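# Sort moulded part into tray or reject box

## Task

Inspect the moulded part sitting on the green belt. If none of its arms is short, place it in the black tray. If one arm is too short, place it in the red reject box instead. The tray and the box must not be moved, and any finished parts already in the tray must stay in it.

## Robot and tools

Robot: two arms on a table. left_arm carries a left hand and its base is at (-0.012, +0.283, 0) m. right_arm carries a right hand and its base is at (-0.039, -0.326, 0) m. Each base is turned only slightly about z. Scene frame: origin at table-top height, midway between the nominal bases. +z is up, +x points out over the table, and +y points toward left_arm. The arm names do not match the image sides.

Hand point: a point fixed to each palm, 0.05 m in front of it and 0.15 m from the wrist face. Its +z runs along the straight fingers and its +y points out of the palm. On the right hand +x points across the palm away from the thumb. On the left hand +x points toward the thumb. Straight fingertips reach 0.06 to 0.07 m past the point. A bracket on the little-finger side of the wrist can strike objects. The thumb turned in front of the palm grips items about 0.035 to 0.065 m thick, or handles down to about 0.025 m.

Row layout (28 numbers, each in [-1, 1], always all 28 even if one arm moves):
1-6: left_arm dx, dy, dz, rx, ry, rz.
7-12: left hand motors little, ring, middle, index, thumb_bend, thumb_turn.
13-14: left force_limit, speed.
15-28: the same fourteen for right_arm and its hand.
Pose numbers are offsets in that arm's own base axes, measured from the arm's Hand target at the start of the action or move. They are not absolute poses. 1.0 equals 0.6 m, or 180 degrees for rx, ry, rz, which together form one rotation vector. Turns are made about the Hand target position. Six zeros re-request the current Hand target.

Hand motors: +1 means open or straight and -1 means closed. For thumb_turn, -1 puts the thumb in front of the palm and +1 puts it beside the palm. force_limit runs from about 0 N at -1 to 10 N at +1 (15 N for the two thumb motors). speed rises from nearly zero at -1 to full at +0.48 and stays full above that. Hand numbers are never read as 'no change'. To keep a hand as it is, resend the last eight numbers you sent for it. Before anything has been sent, use its hand_measured plus hand_force_limit and hand_speed. For a soft grip, close with speed -0.94 or lower. To squeeze harder, raise force_limit and send a target more closed than hand_measured. To loosen, send a target more open than hand_measured.

Tools:
execute_actions(actions, cameras): actions is a list of actions. Each action is up to 15 rows, one per 1/30 s step. A short action repeats its last row. Every row counts from the action's starting Hand target, not from the previous row.
move(target, speed, blend, blocking, cameras): target is one row or up to 15 rows, all offsets from the same starting Hand targets. Paths run in straight lines and all arms finish together, capped at 10 s. speed is in m/s, from 0.002 to 4.3, default 0.25, and can be one value per target. blend is in metres and rounds corners; 0 means stop at each target. Set blocking=false to get a result after about 0.5 s while the move keeps going. The move does not avoid obstacles or the other arm.
wait(seconds 0 to 10, cameras): lets the scene run on while commands are held.
stop(cameras): brakes a running move.
zoom_image(camera, region [x0,y0,x1,y1] in pixels, at most 504 by 504): enlarges part of a camera's newest image.
show_instructions(): shows the reference pages.
finished_scene(scene): give the current scene number as an integer. This ends the scene and cannot be undone.

Cameras: cam_head_left, cam_head_right, cam_high, cam_left_wrist, cam_right_wrist, each 672x504. Pass ["all"] for every camera or [] for none. An empty actions list returns all images by default.

Results: end_effector_position (m) and end_effector_quat_wxyz, in each arm's base frame. Hand target is the last commanded pose after clipping, and later offsets count from it. hand_measured, hand_stopped_by (moving, target, force, stalled, fault) and hand_load_n (N, positive when the finger is pushed open) list the six motors in row order. A lost grip shows as hand_load_n falling to about 0. Joint torques and velocities are also reported. A move adds a 'move:' line, which can read done, off_target, moving, held or fault. limits=paced means the pose was clipped and limits=held means steps were withheld. MOTOR HOT warns that a motor is above 85 °C. At 100 °C the arm goes limp with an OVER-TEMPERATURE FAULT.

Behaviour: hands often rest 1 to 3 cm (sometimes 5 cm) short of the command, usually low. If so, send the missing distance again. Orientation commands are clipped to within 40 degrees of the current orientation. Small moves may not start.

Avoid: dropping the part or releasing it while it moves; fast contact with the table, tray or box; pressing or bumping one arm against the other, including closing one hand on the other's fingers; anything leaving the table; too much finger force from pulling, twisting or swinging a load fast; routing a path close to the arm's own base (go around it); holding loads or stretched poses long enough to overheat motors. An arm blocked by contact keeps pushing until you command it back past its hand point.

Each tool is called in YAML: its name, and indented under it one key for each argument.

Reference images:

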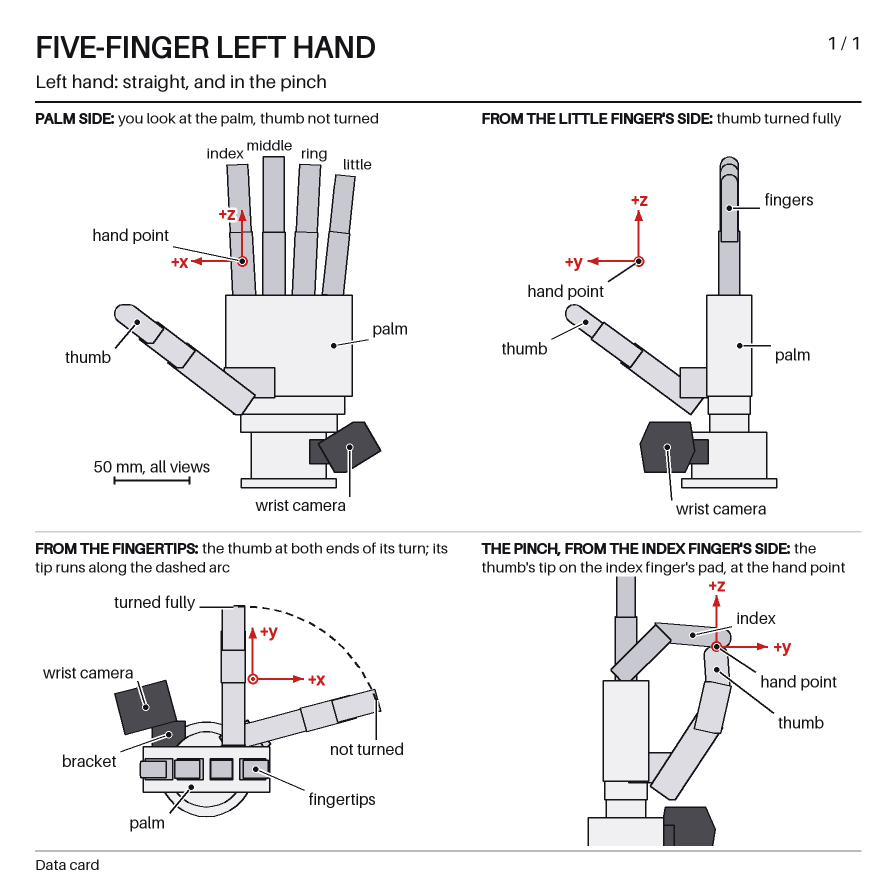

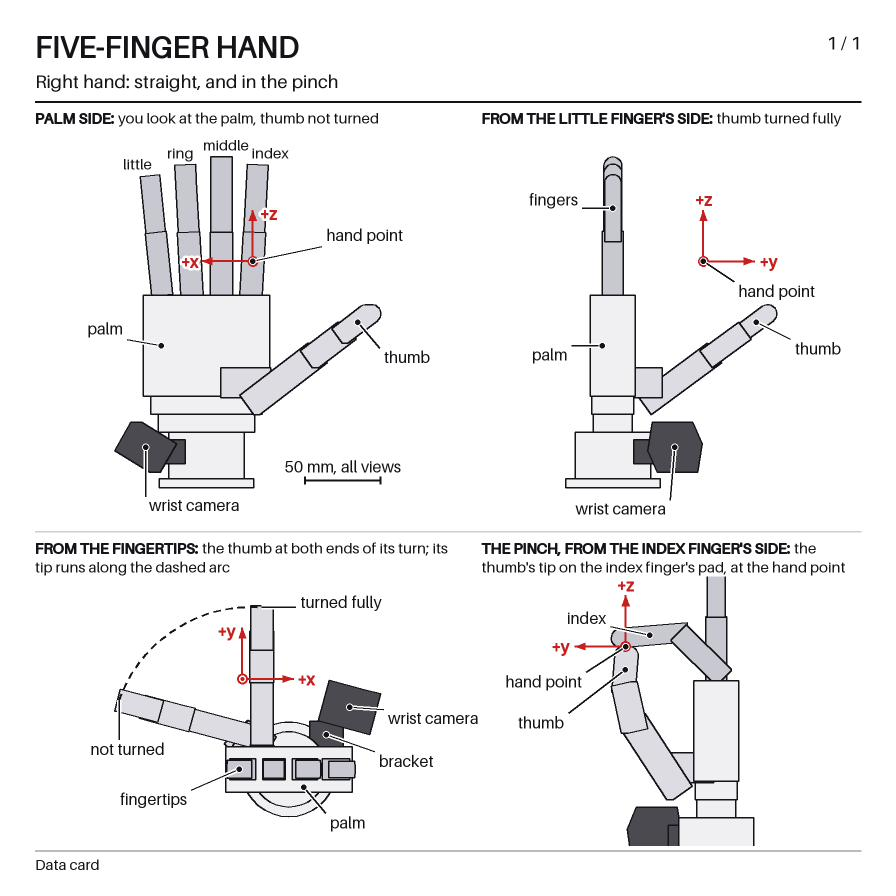

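## Session

execute_actions:
  actions: []

Scene clock: 0.00 s.
left_arm: end_effector_position=(+0.1082, +0.2008, +0.3468) hand_measured=(+1.000, +1.000, +1.000, +1.000, +1.000, +1.000) hand_load_n=(+0.0, +0.0, +0.0, +0.0, +0.0, +0.0) hand_stopped_by=(target, target, target, target, target, target) hand_force_limit=0.00 hand_speed=-0.80 end_effector_quat_wxyz=(-0.419, +0.874, -0.227, -0.097) | right_arm: end_effector_position=(+0.6127, +0.4671, +0.3137) hand_measured=(+1.000, +1.000, +1.000, +1.000, +1.000, +1.000) hand_load_n=(+0.0, +0.0, +0.0, +0.0, +0.0, +0.0) hand_stopped_by=(target, target, target, target, target, target) hand_force_limit=0.00 hand_speed=-0.80 end_effector_quat_wxyz=(-0.581, +0.696, -0.415, -0.076)
Joint positions: left_arm=[0.722 0.618 1.088 -1.343 -0.605 -0.114] | right_arm=[0.44 1.916 1.831 -0.33 -0.679 0.397]
Joint velocities: within noise
Joint torques (N m): no reading
Heat: left arm: hottest waist 29 °C; right arm: hottest shoulder 29 °C.
Hand target: left_arm +0.1094, +0.2018, +0.3561; -0.427, +0.872, -0.223, -0.091 | right_arm +0.6178, +0.4695, +0.3154; -0.584, +0.695, -0.413, -0.073

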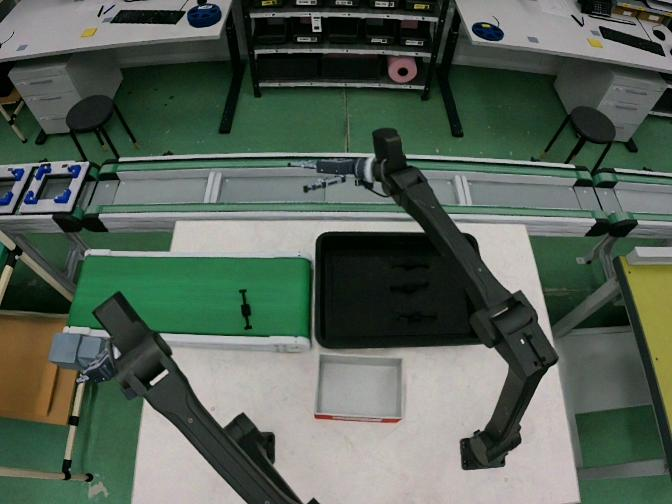

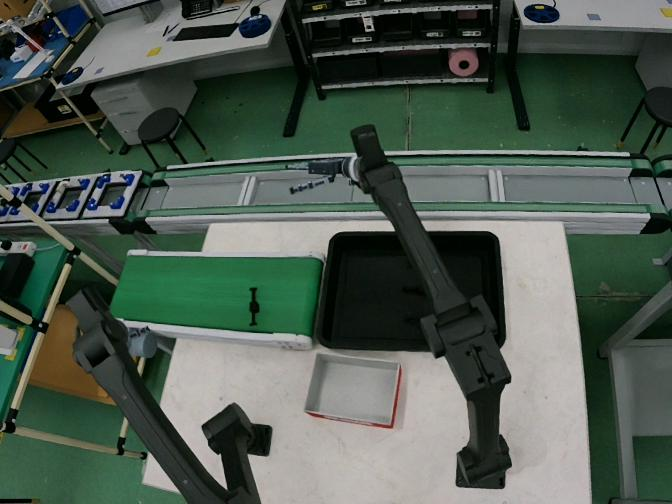

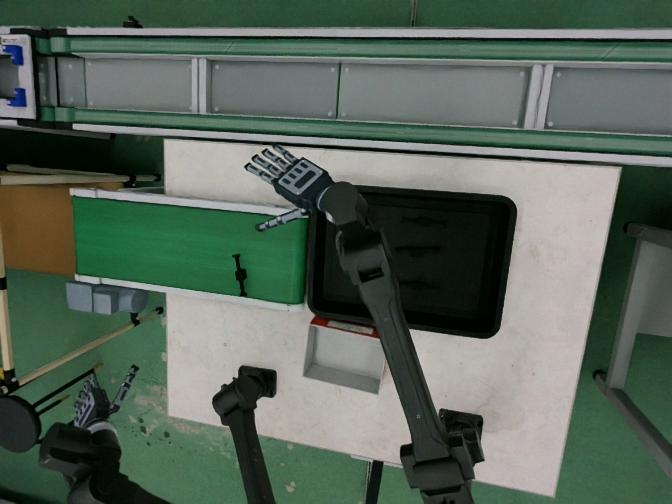

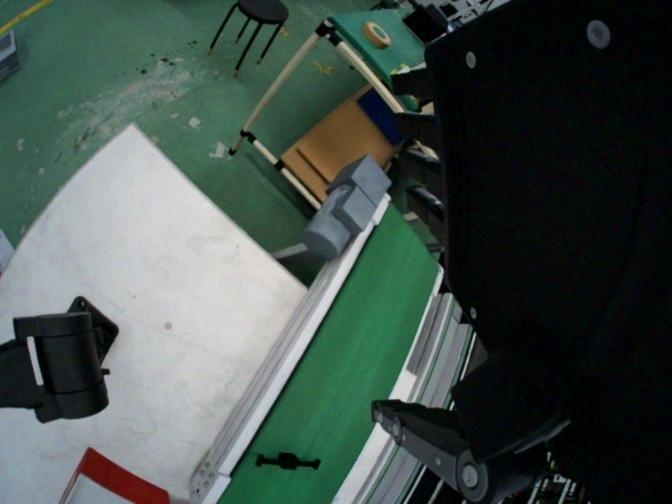

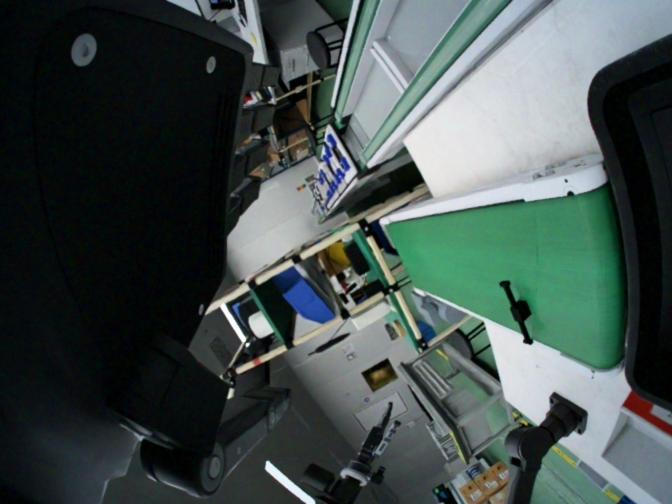

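zoom_image:
  camera: "cam_high"
  region: [210, 240, 280, 310]

zoom_image:
  camera: "cam_head_left"
  region: [220, 280, 280, 340]

zoom_image:
  camera: "cam_high"
  region: [300, 180, 520, 400]

zoom_image:
  camera: "cam_right_wrist"
  region: [480, 270, 560, 350]

zoom_image:
  camera: "cam_left_wrist"
  region: [240, 430, 340, 500]

Scaled by 7.200 from the camera's 672x504 image, which has a finer 960x720 frame.

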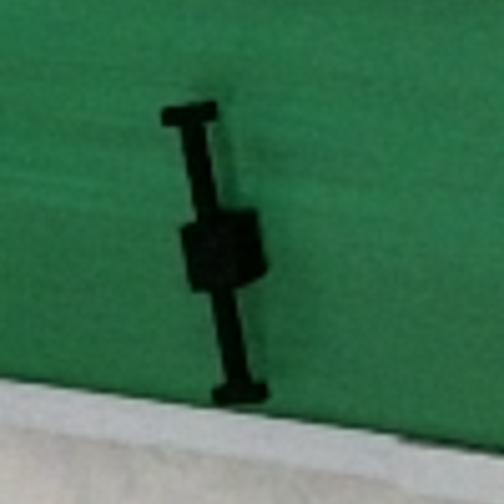

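Scaled by 8.400 from the camera's 672x504 image, which has a finer 960x720 frame.

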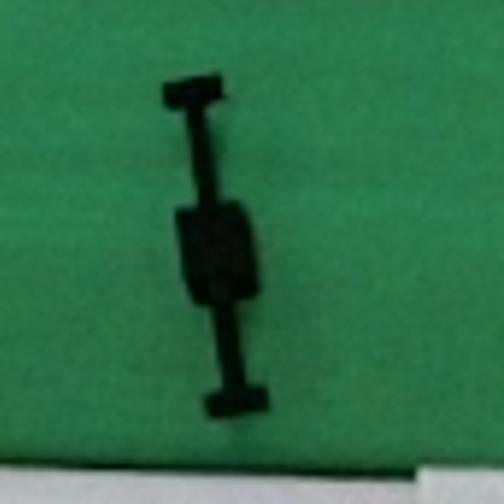

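Scaled by 2.291 from the camera's 672x504 image, which has a finer 960x720 frame.

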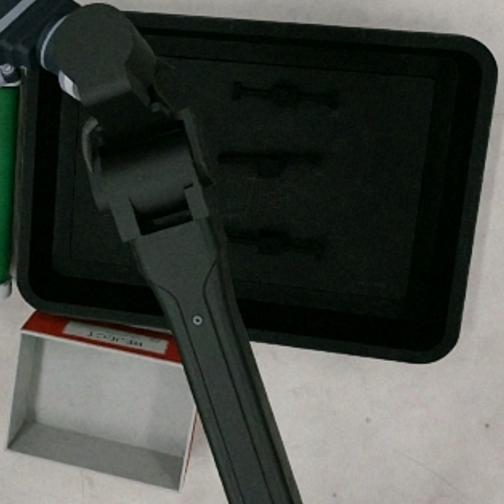

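Scaled by 6.300 from the camera's 672x504 image, which has a finer 960x720 frame.

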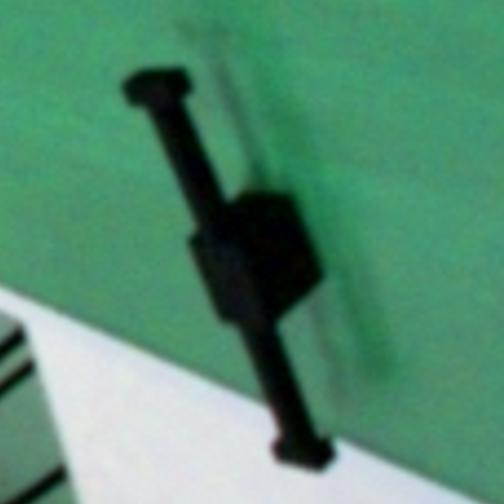

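Scaled by 5.040 from the camera's 672x504 image, which has a finer 960x720 frame.

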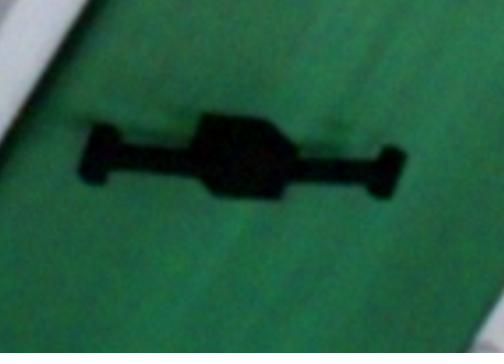

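move:
  target: [0,0,0,0,0,0,1,1,1,1,1,1,0,-0.8,-0.346,0.25,-0.13,-0.0598,-0.1963,0.2655,-1,-1,0.5,0.5,1,-1,0,0]
  speed: 0.25
  cameras: ["all"]

Scene clock: 221.43 s.
left_arm: end_effector_position=(+0.1082, +0.2008, +0.3468) hand_measured=(+1.000, +1.000, +1.000, +1.000, +1.000, +1.000) hand_load_n=(+0.0, +0.0, +0.0, +0.0, +0.0, +0.0) hand_stopped_by=(target, target, target, target, target, target) hand_force_limit=0.00 hand_speed=-0.80 end_effector_quat_wxyz=(-0.419, +0.874, -0.227, -0.097) | right_arm: end_effector_position=(+0.3959, +0.6116, +0.2357) hand_measured=(-1.000, -1.000, +0.500, +0.500, +1.000, -1.000) hand_load_n=(+0.0, +0.0, +0.0, +0.0, +0.0, +0.0) hand_stopped_by=(target, target, target, target, target, target) hand_force_limit=0.00 hand_speed=0.00 end_effector_quat_wxyz=(-0.533, +0.840, +0.083, -0.061)
Joint positions: left_arm=[0.722 0.618 1.088 -1.343 -0.605 -0.114] | right_arm=[0.8 1.937 1.833 -0.596 -0.854 -0.551]
Joint torques (N m): left_arm=[0.44 -0.21 10.99 1.28 -0.32 -0.01] | right_arm=[-0.38 -18.08 14.27 1.46 -0.47 0.09]
Heat: left arm: hottest elbow 37 °C; right arm: hottest elbow 42 °C.
Hand target: left_arm +0.1094, +0.2018, +0.3561; -0.427, +0.872, -0.223, -0.091 | right_arm +0.4102, +0.6195, +0.2375; -0.535, +0.839, +0.085, -0.054
Off the commanded pose: left_arm 0.009 m, 1 deg | right_arm 0.016 m, 1 deg.
move: off_target (right_arm)
camera_calibration:
cam_right_wrist: T_world_to_cam=[[0.324663, -0.353783, -0.877172, 0.296402], [-0.688746, -0.724053, 0.0371045, 0.707458], [-0.648246, 0.592102, -0.47874, 0.122091], [0, 0, 0, 1]] pos_world=[0.470173, 0.544809, 0.292195]

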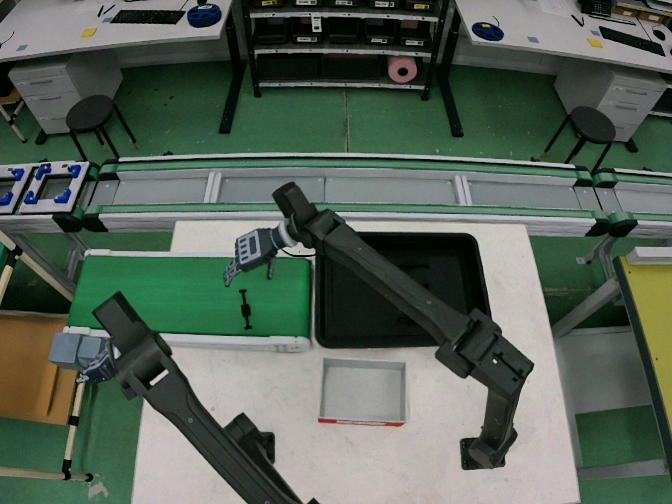

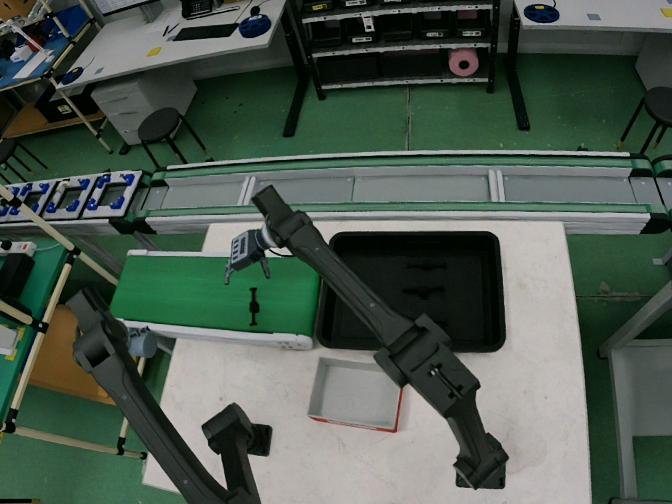

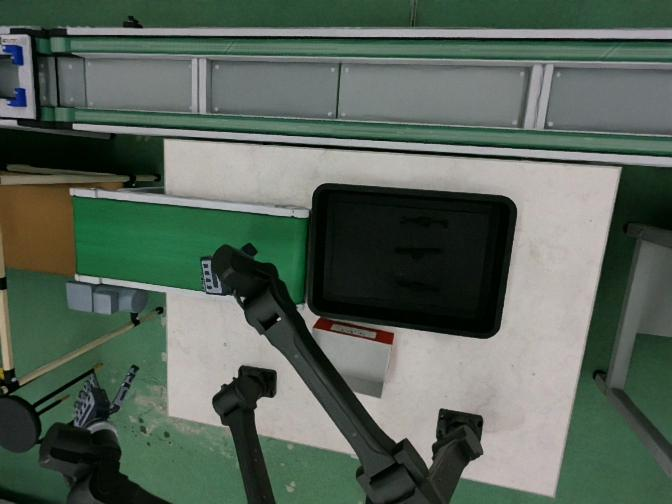

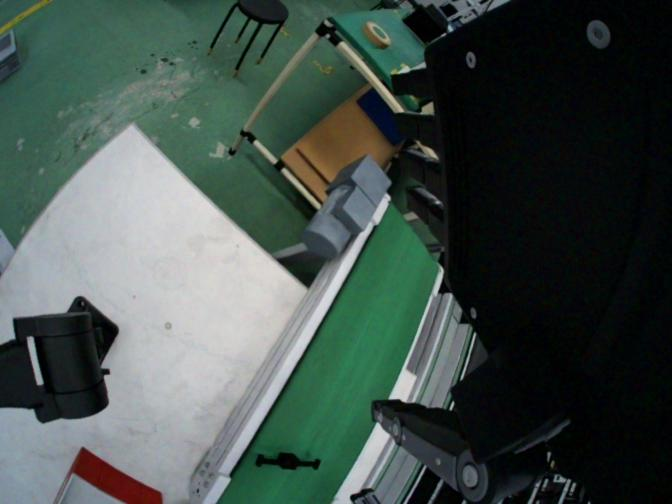

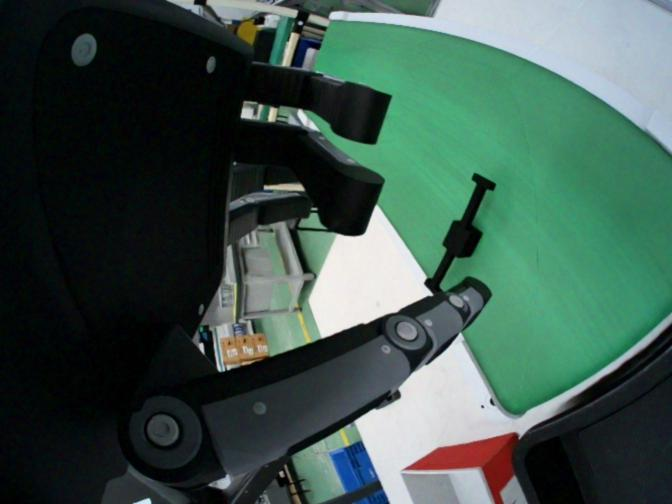

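zoom_image:
  camera: "cam_right_wrist"
  region: [410, 160, 510, 300]

zoom_image:
  camera: "cam_head_left"
  region: [215, 280, 275, 340]

zoom_image:
  camera: "cam_head_right"
  region: [380, 240, 480, 340]

zoom_image:
  camera: "cam_high"
  region: [360, 200, 480, 320]

zoom_image:
  camera: "cam_head_right"
  region: [230, 280, 280, 330]

Scaled by 3.600 from the camera's 672x504 image, which has a finer 960x720 frame.

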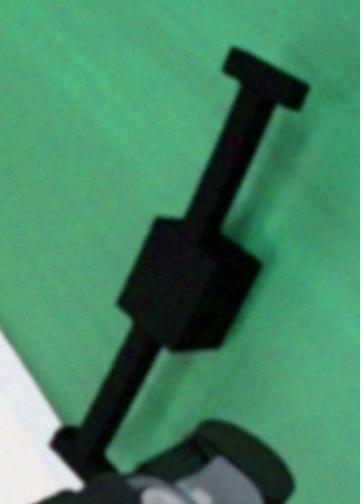

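Scaled by 8.400 from the camera's 672x504 image, which has a finer 960x720 frame.

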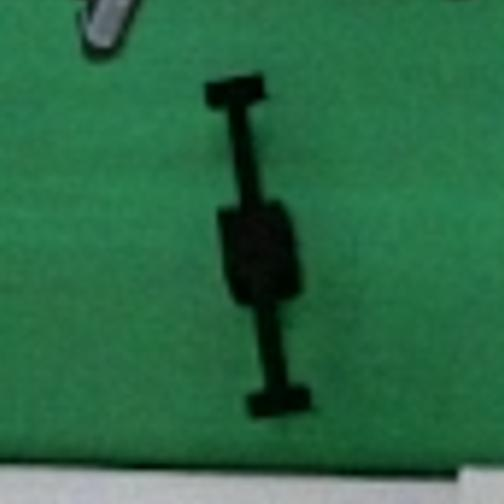

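Scaled by 5.040 from the camera's 672x504 image, which has a finer 960x720 frame.

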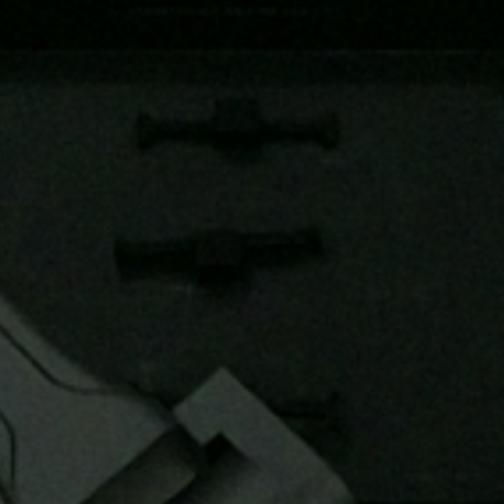

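Scaled by 4.200 from the camera's 672x504 image, which has a finer 960x720 frame.

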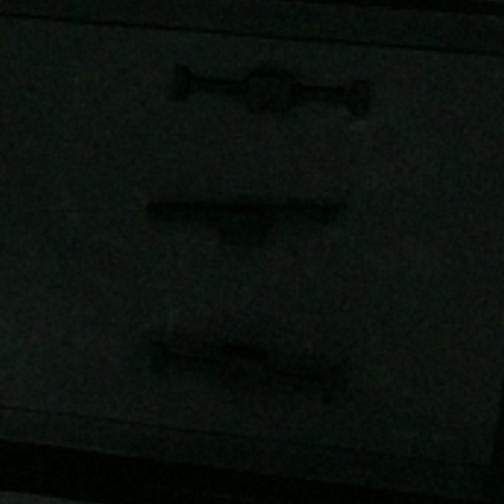

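Scaled by 10.080 from the camera's 672x504 image, which has a finer 960x720 frame.

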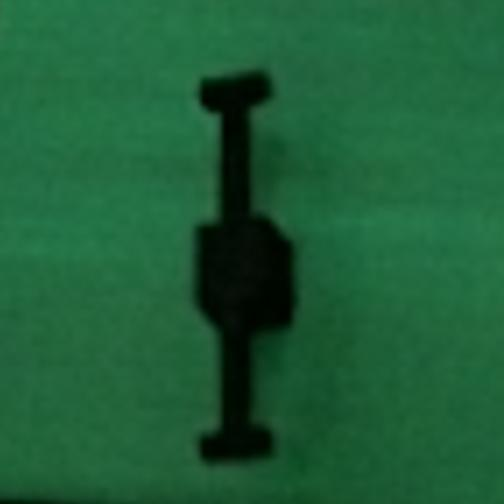

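zoom_image:
  camera: "cam_head_left"
  region: [210, 220, 330, 340]

zoom_image:
  camera: "cam_head_right"
  region: [210, 220, 330, 340]

Scaled by 4.200 from the camera's 672x504 image, which has a finer 960x720 frame.

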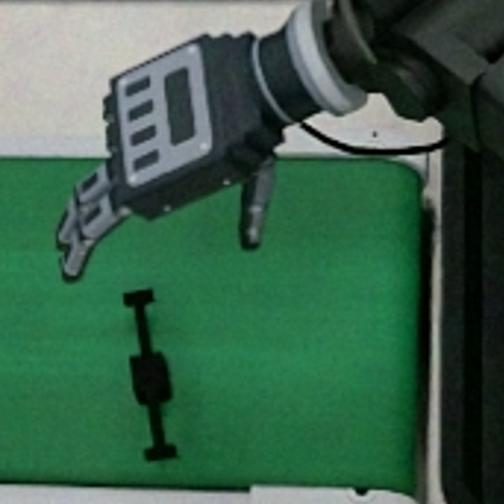

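Scaled by 4.200 from the camera's 672x504 image, which has a finer 960x720 frame.

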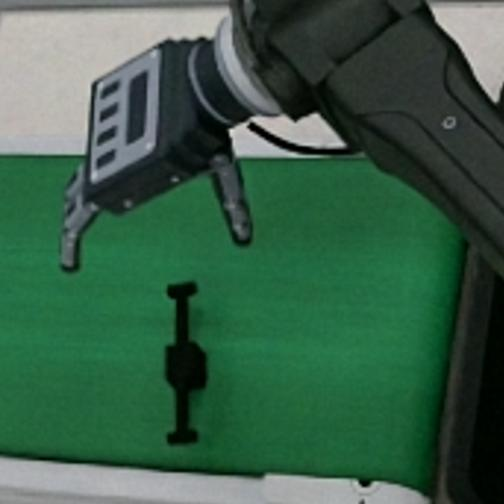

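move:
  target: [0,0,0,0,0,0,1,1,1,1,1,1,0,-0.8,-0.0533,0.0358,-0.134,0,0,0,-1,-1,0.34,0.34,0.5,-1,0,0]
  speed: 0.2
  cameras: ["cam_head_left","cam_head_right","cam_right_wrist","cam_high"]

zoom_image:
  camera: "cam_head_left"
  region: [210, 220, 330, 340]

zoom_image:
  camera: "cam_head_right"
  region: [210, 220, 330, 340]

Scene clock: 370.50 s.
left_arm: end_effector_position=(+0.1082, +0.2008, +0.3468) hand_measured=(+1.000, +1.000, +1.000, +1.000, +1.000, +1.000) hand_load_n=(+0.0, +0.0, +0.0, +0.0, +0.0, +0.0) hand_stopped_by=(target, target, target, target, target, target) hand_force_limit=0.00 hand_speed=-0.80 end_effector_quat_wxyz=(-0.419, +0.874, -0.227, -0.097) | right_arm: end_effector_position=(+0.3740, +0.6412, +0.1779) hand_measured=(-1.000, -1.000, +0.340, +0.340, +0.500, -1.000) hand_load_n=(+0.0, +0.0, +0.0, +0.0, +0.0, +0.0) hand_stopped_by=(target, target, target, target, target, target) hand_force_limit=0.00 hand_speed=0.00 end_effector_quat_wxyz=(-0.540, +0.835, +0.095, -0.049)
Joint positions: left_arm=[0.722 0.618 1.088 -1.343 -0.605 -0.114] | right_arm=[0.856 1.969 1.717 -0.389 -0.81 -0.518]
Joint torques (N m): left_arm=[0.38 -0.38 10.89 1.37 -0.35 -0.03] | right_arm=[-0.62 -20.78 8.39 2.76 -0.39 0.23]
Heat: left arm: hottest elbow 38 °C; right arm: hottest elbow 46 °C.
Hand target: left_arm +0.1094, +0.2018, +0.3561; -0.427, +0.872, -0.223, -0.091 | right_arm +0.3781, +0.6410, +0.1571; -0.535, +0.839, +0.085, -0.054
Off the commanded pose: left_arm 0.009 m, 1 deg | right_arm 0.021 m, 1 deg.
move: off_target (right_arm)
camera_calibration:
cam_right_wrist: T_world_to_cam=[[0.354608, -0.334263, -0.873225, 0.238839], [-0.683603, -0.729852, 0.00177661, 0.724112], [-0.637919, 0.596309, -0.487314, 0.0576879], [0, 0, 0, 1]] pos_world=[0.447111, 0.57393, 0.235385]
Images, in order (width x height): cam_head_left 672x504, cam_head_right 672x504, cam_high 672x504, cam_right_wrist 672x504.

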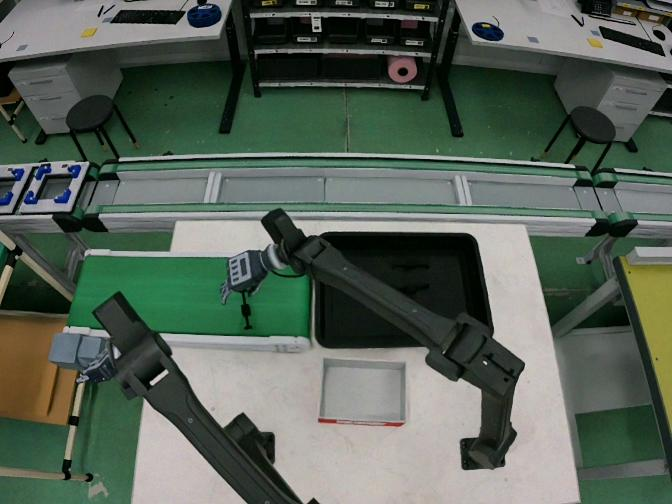

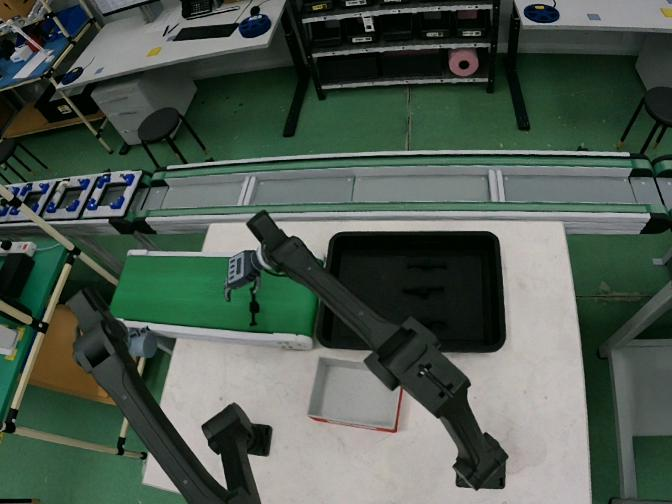

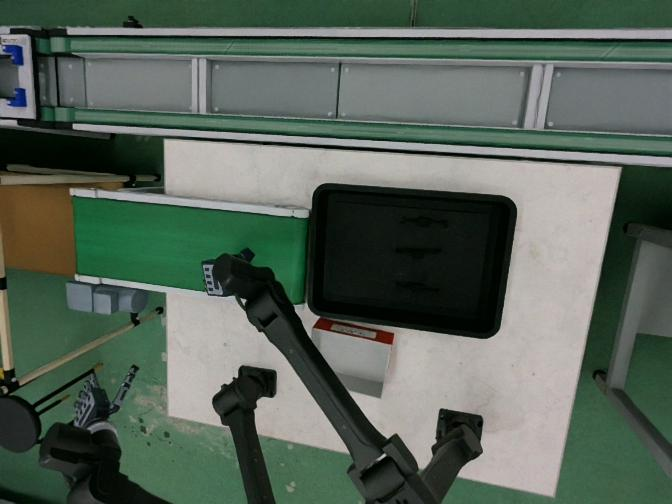

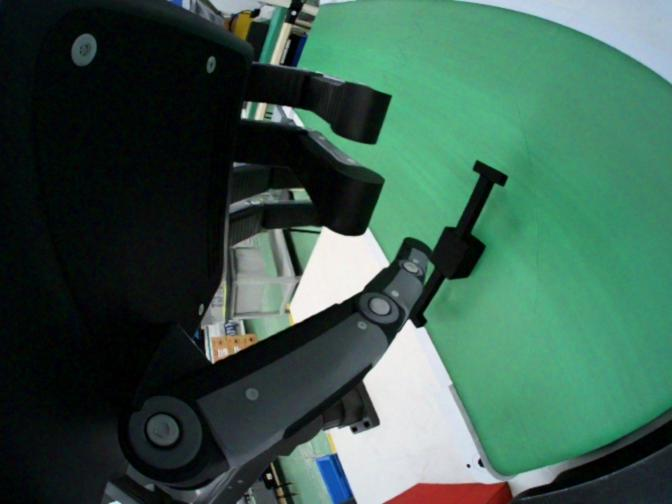

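Scaled by 4.200 from the camera's 672x504 image, which has a finer 960x720 frame.

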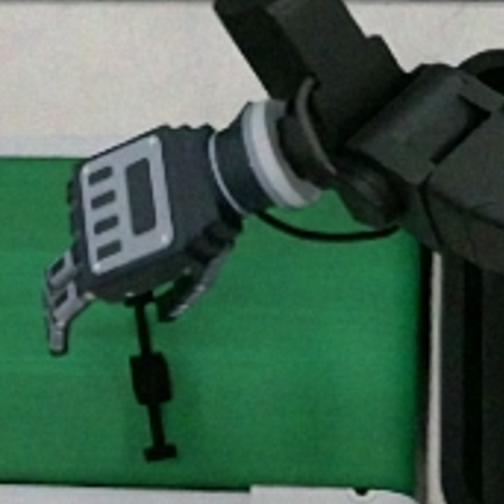

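Scaled by 4.200 from the camera's 672x504 image, which has a finer 960x720 frame.

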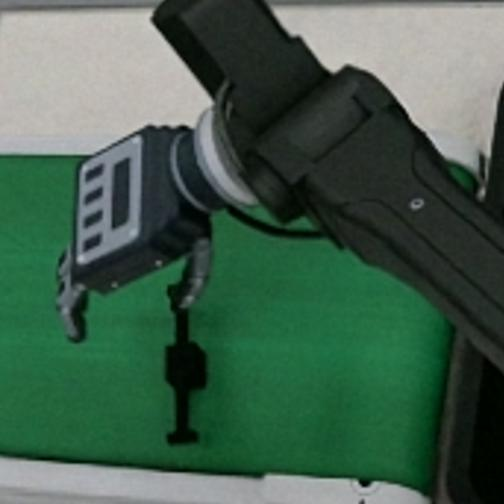

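move:
  target: [0,0,0,0,0,0,1,1,1,1,1,1,0,-0.8,-0.0043,-0.010,-0.0967,0,0,0,-1,-1,0.34,0.34,0.5,-1,0,0]
  speed: 0.1
  cameras: ["cam_head_left","cam_head_right","cam_right_wrist"]

zoom_image:
  camera: "cam_head_left"
  region: [210, 260, 290, 340]

zoom_image:
  camera: "cam_head_right"
  region: [210, 260, 290, 340]

zoom_image:
  camera: "cam_right_wrist"
  region: [320, 120, 540, 340]

Scene clock: 397.87 s.
left_arm: end_effector_position=(+0.1082, +0.2008, +0.3468) hand_measured=(+1.000, +1.000, +1.000, +1.000, +1.000, +1.000) hand_load_n=(+0.0, +0.0, +0.0, +0.0, +0.0, +0.0) hand_stopped_by=(target, target, target, target, target, target) hand_force_limit=0.00 hand_speed=-0.80 end_effector_quat_wxyz=(-0.419, +0.874, -0.227, -0.097) | right_arm: end_effector_position=(+0.3721, +0.6382, +0.1254) hand_measured=(-1.000, -1.000, +0.340, +0.340, +0.500, -1.000) hand_load_n=(+0.0, +0.0, +0.0, +0.0, +0.0, +0.0) hand_stopped_by=(target, target, target, target, target, target) hand_force_limit=0.00 hand_speed=0.00 end_effector_quat_wxyz=(-0.542, +0.834, +0.096, -0.047)
Joint positions: left_arm=[0.722 0.618 1.088 -1.343 -0.605 -0.114] | right_arm=[0.855 2.002 1.621 -0.254 -0.81 -0.518]
Joint torques (N m): left_arm=[0.21 -0.15 10.89 1.39 -0.35 -0.01] | right_arm=[-1.03 -19.43 7.82 2.93 -0.48 0.22]
Heat: left arm: hottest elbow 38 °C; right arm: hottest elbow 44 °C.
Hand target: left_arm +0.1094, +0.2018, +0.3561; -0.427, +0.872, -0.223, -0.091 | right_arm +0.3756, +0.6350, +0.0990; -0.535, +0.839, +0.085, -0.054
Off the commanded pose: left_arm 0.009 m, 1 deg | right_arm 0.027 m, 2 deg.
move: off_target (right_arm)
camera_calibration:
cam_right_wrist: T_world_to_cam=[[0.358215, -0.329879, -0.873419, 0.18857], [-0.684239, -0.72924, -0.00520241, 0.721298], [-0.635216, 0.599491, -0.486941, 0.0296373], [0, 0, 0, 1]] pos_world=[0.444818, 0.570437, 0.182885]
Images, in order (width x height): cam_head_left 672x504, cam_head_right 672x504, cam_right_wrist 672x504.

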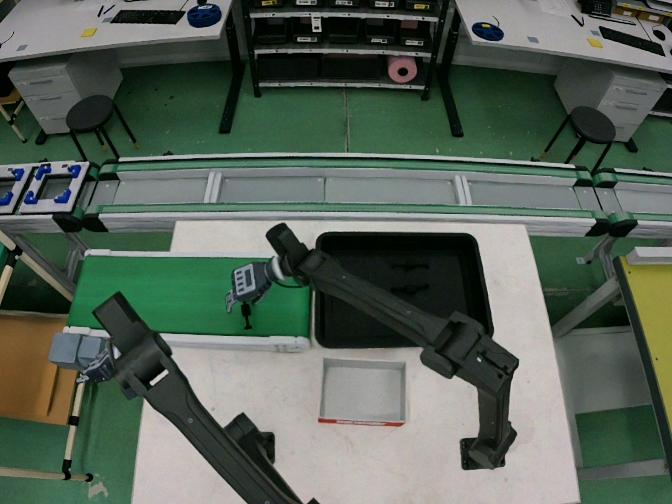

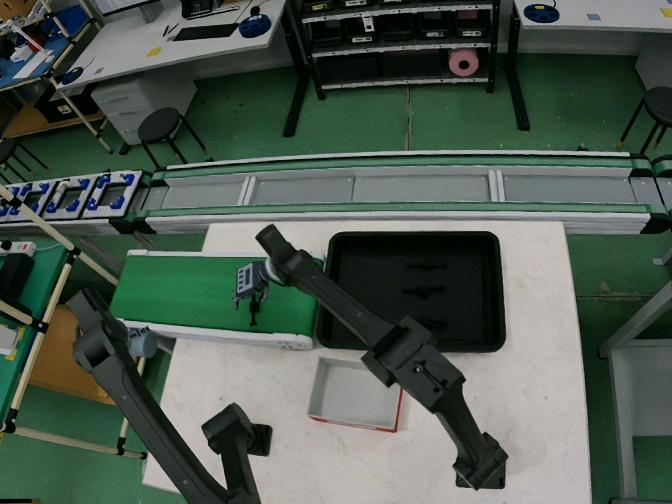

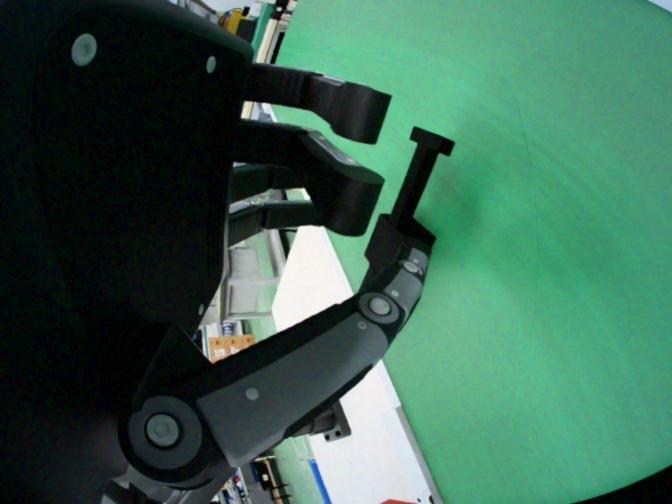

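Scaled by 6.300 from the camera's 672x504 image, which has a finer 960x720 frame.

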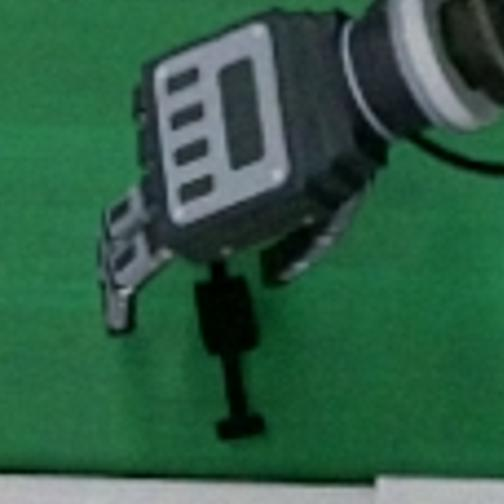

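Scaled by 6.300 from the camera's 672x504 image, which has a finer 960x720 frame.

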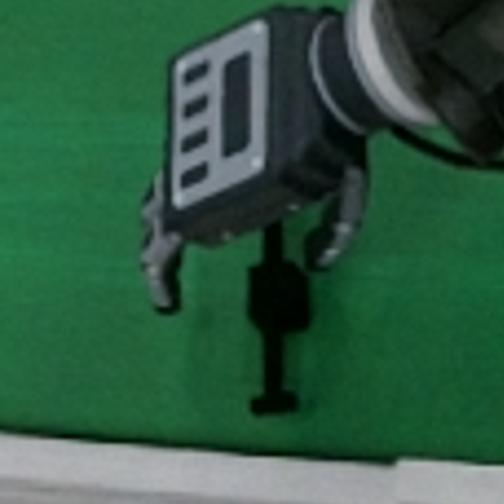

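Scaled by 2.291 from the camera's 672x504 image, which has a finer 960x720 frame.

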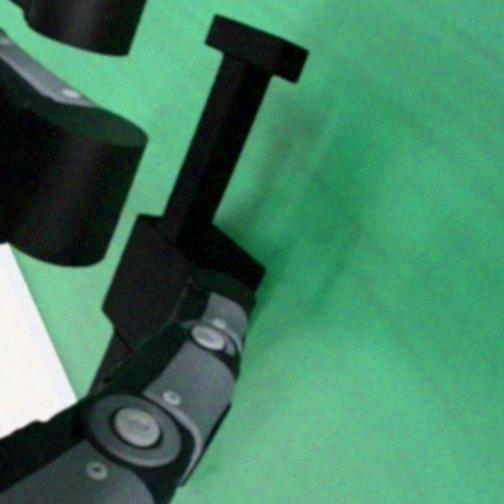

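move:
  target: [0,0,0,0,0,0,1,1,1,1,1,1,0,-0.8,-0.004,-0.007,-0.035,0,0,0,-1,-1,0.34,0.34,0.5,-1,0,0]
  speed: 0.05
  cameras: ["cam_head_left","cam_head_right","cam_right_wrist"]

zoom_image:
  camera: "cam_head_left"
  region: [210, 260, 290, 340]

zoom_image:
  camera: "cam_right_wrist"
  region: [320, 120, 540, 340]

Scene clock: 417.87 s.
left_arm: end_effector_position=(+0.1082, +0.2008, +0.3468) hand_measured=(+1.000, +1.000, +1.000, +1.000, +1.000, +1.000) hand_load_n=(+0.0, +0.0, +0.0, +0.0, +0.0, +0.0) hand_stopped_by=(target, target, target, target, target, target) hand_force_limit=0.00 hand_speed=-0.80 end_effector_quat_wxyz=(-0.419, +0.874, -0.227, -0.097) | right_arm: end_effector_position=(+0.3710, +0.6352, +0.1096) hand_measured=(-1.000, -1.000, +0.340, +0.340, +0.500, -1.000) hand_load_n=(+0.0, +0.0, +0.0, +0.0, +0.0, +0.5) hand_stopped_by=(target, target, target, target, target, target) hand_force_limit=0.00 hand_speed=0.00 end_effector_quat_wxyz=(-0.544, +0.832, +0.097, -0.044)
Joint positions: left_arm=[0.722 0.618 1.088 -1.343 -0.605 -0.114] | right_arm=[0.853 2.008 1.584 -0.203 -0.81 -0.518]
Joint torques (N m): left_arm=[0.21 -0.26 10.96 1.33 -0.34 -0.01] | right_arm=[0.03 -19.08 7.47 2.81 -0.51 0.16]
Heat: left arm: hottest elbow 38 °C; right arm: hottest elbow 42 °C.
Hand target: left_arm +0.1094, +0.2018, +0.3561; -0.427, +0.872, -0.223, -0.091 | right_arm +0.3732, +0.6308, +0.0780; -0.535, +0.839, +0.085, -0.054
Off the commanded pose: left_arm 0.009 m, 1 deg | right_arm 0.032 m, 2 deg.
move: off_target (right_arm)
camera_calibration:
cam_right_wrist: T_world_to_cam=[[0.361818, -0.325675, -0.873512, 0.17022], [-0.685337, -0.72812, -0.0124059, 0.718777], [-0.631982, 0.603139, -0.486644, 0.0194765], [0, 0, 0, 1]] pos_world=[0.443324, 0.567045, 0.167085]
Images, in order (width x height): cam_head_left 672x504, cam_head_right 672x504, cam_right_wrist 672x504.

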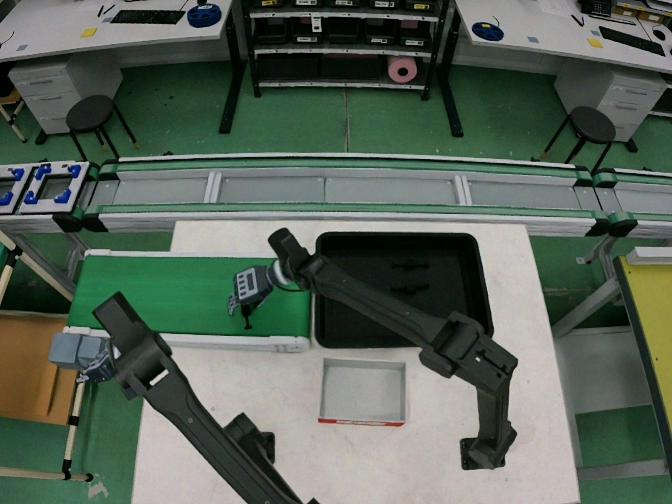

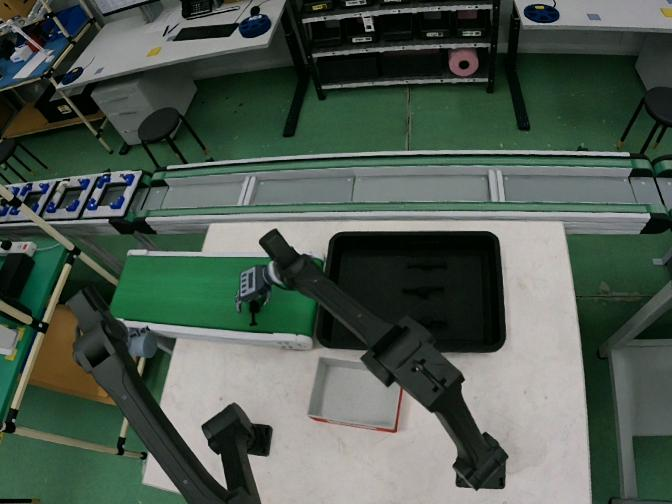

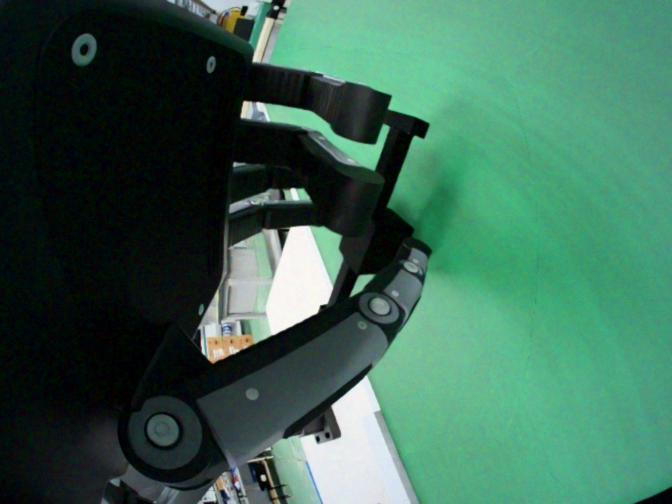

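Scaled by 6.300 from the camera's 672x504 image, which has a finer 960x720 frame.

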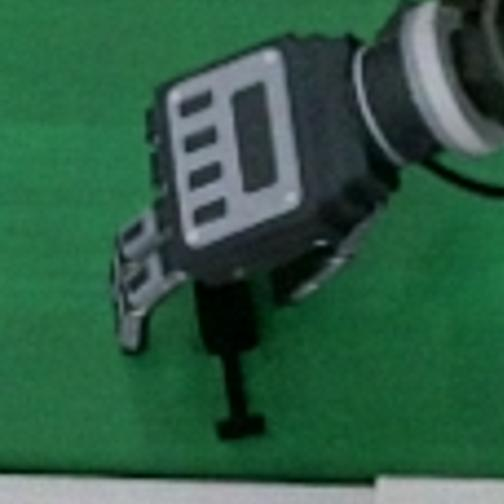

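Scaled by 2.291 from the camera's 672x504 image, which has a finer 960x720 frame.

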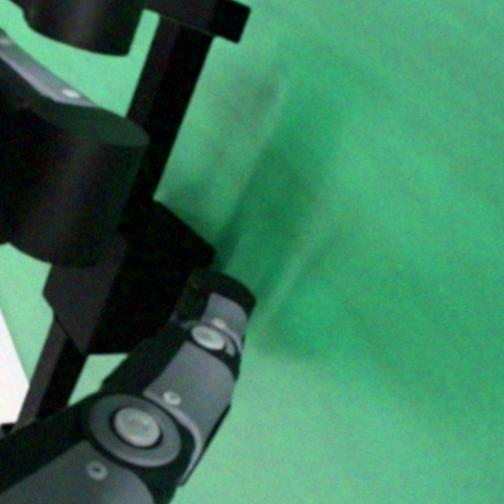

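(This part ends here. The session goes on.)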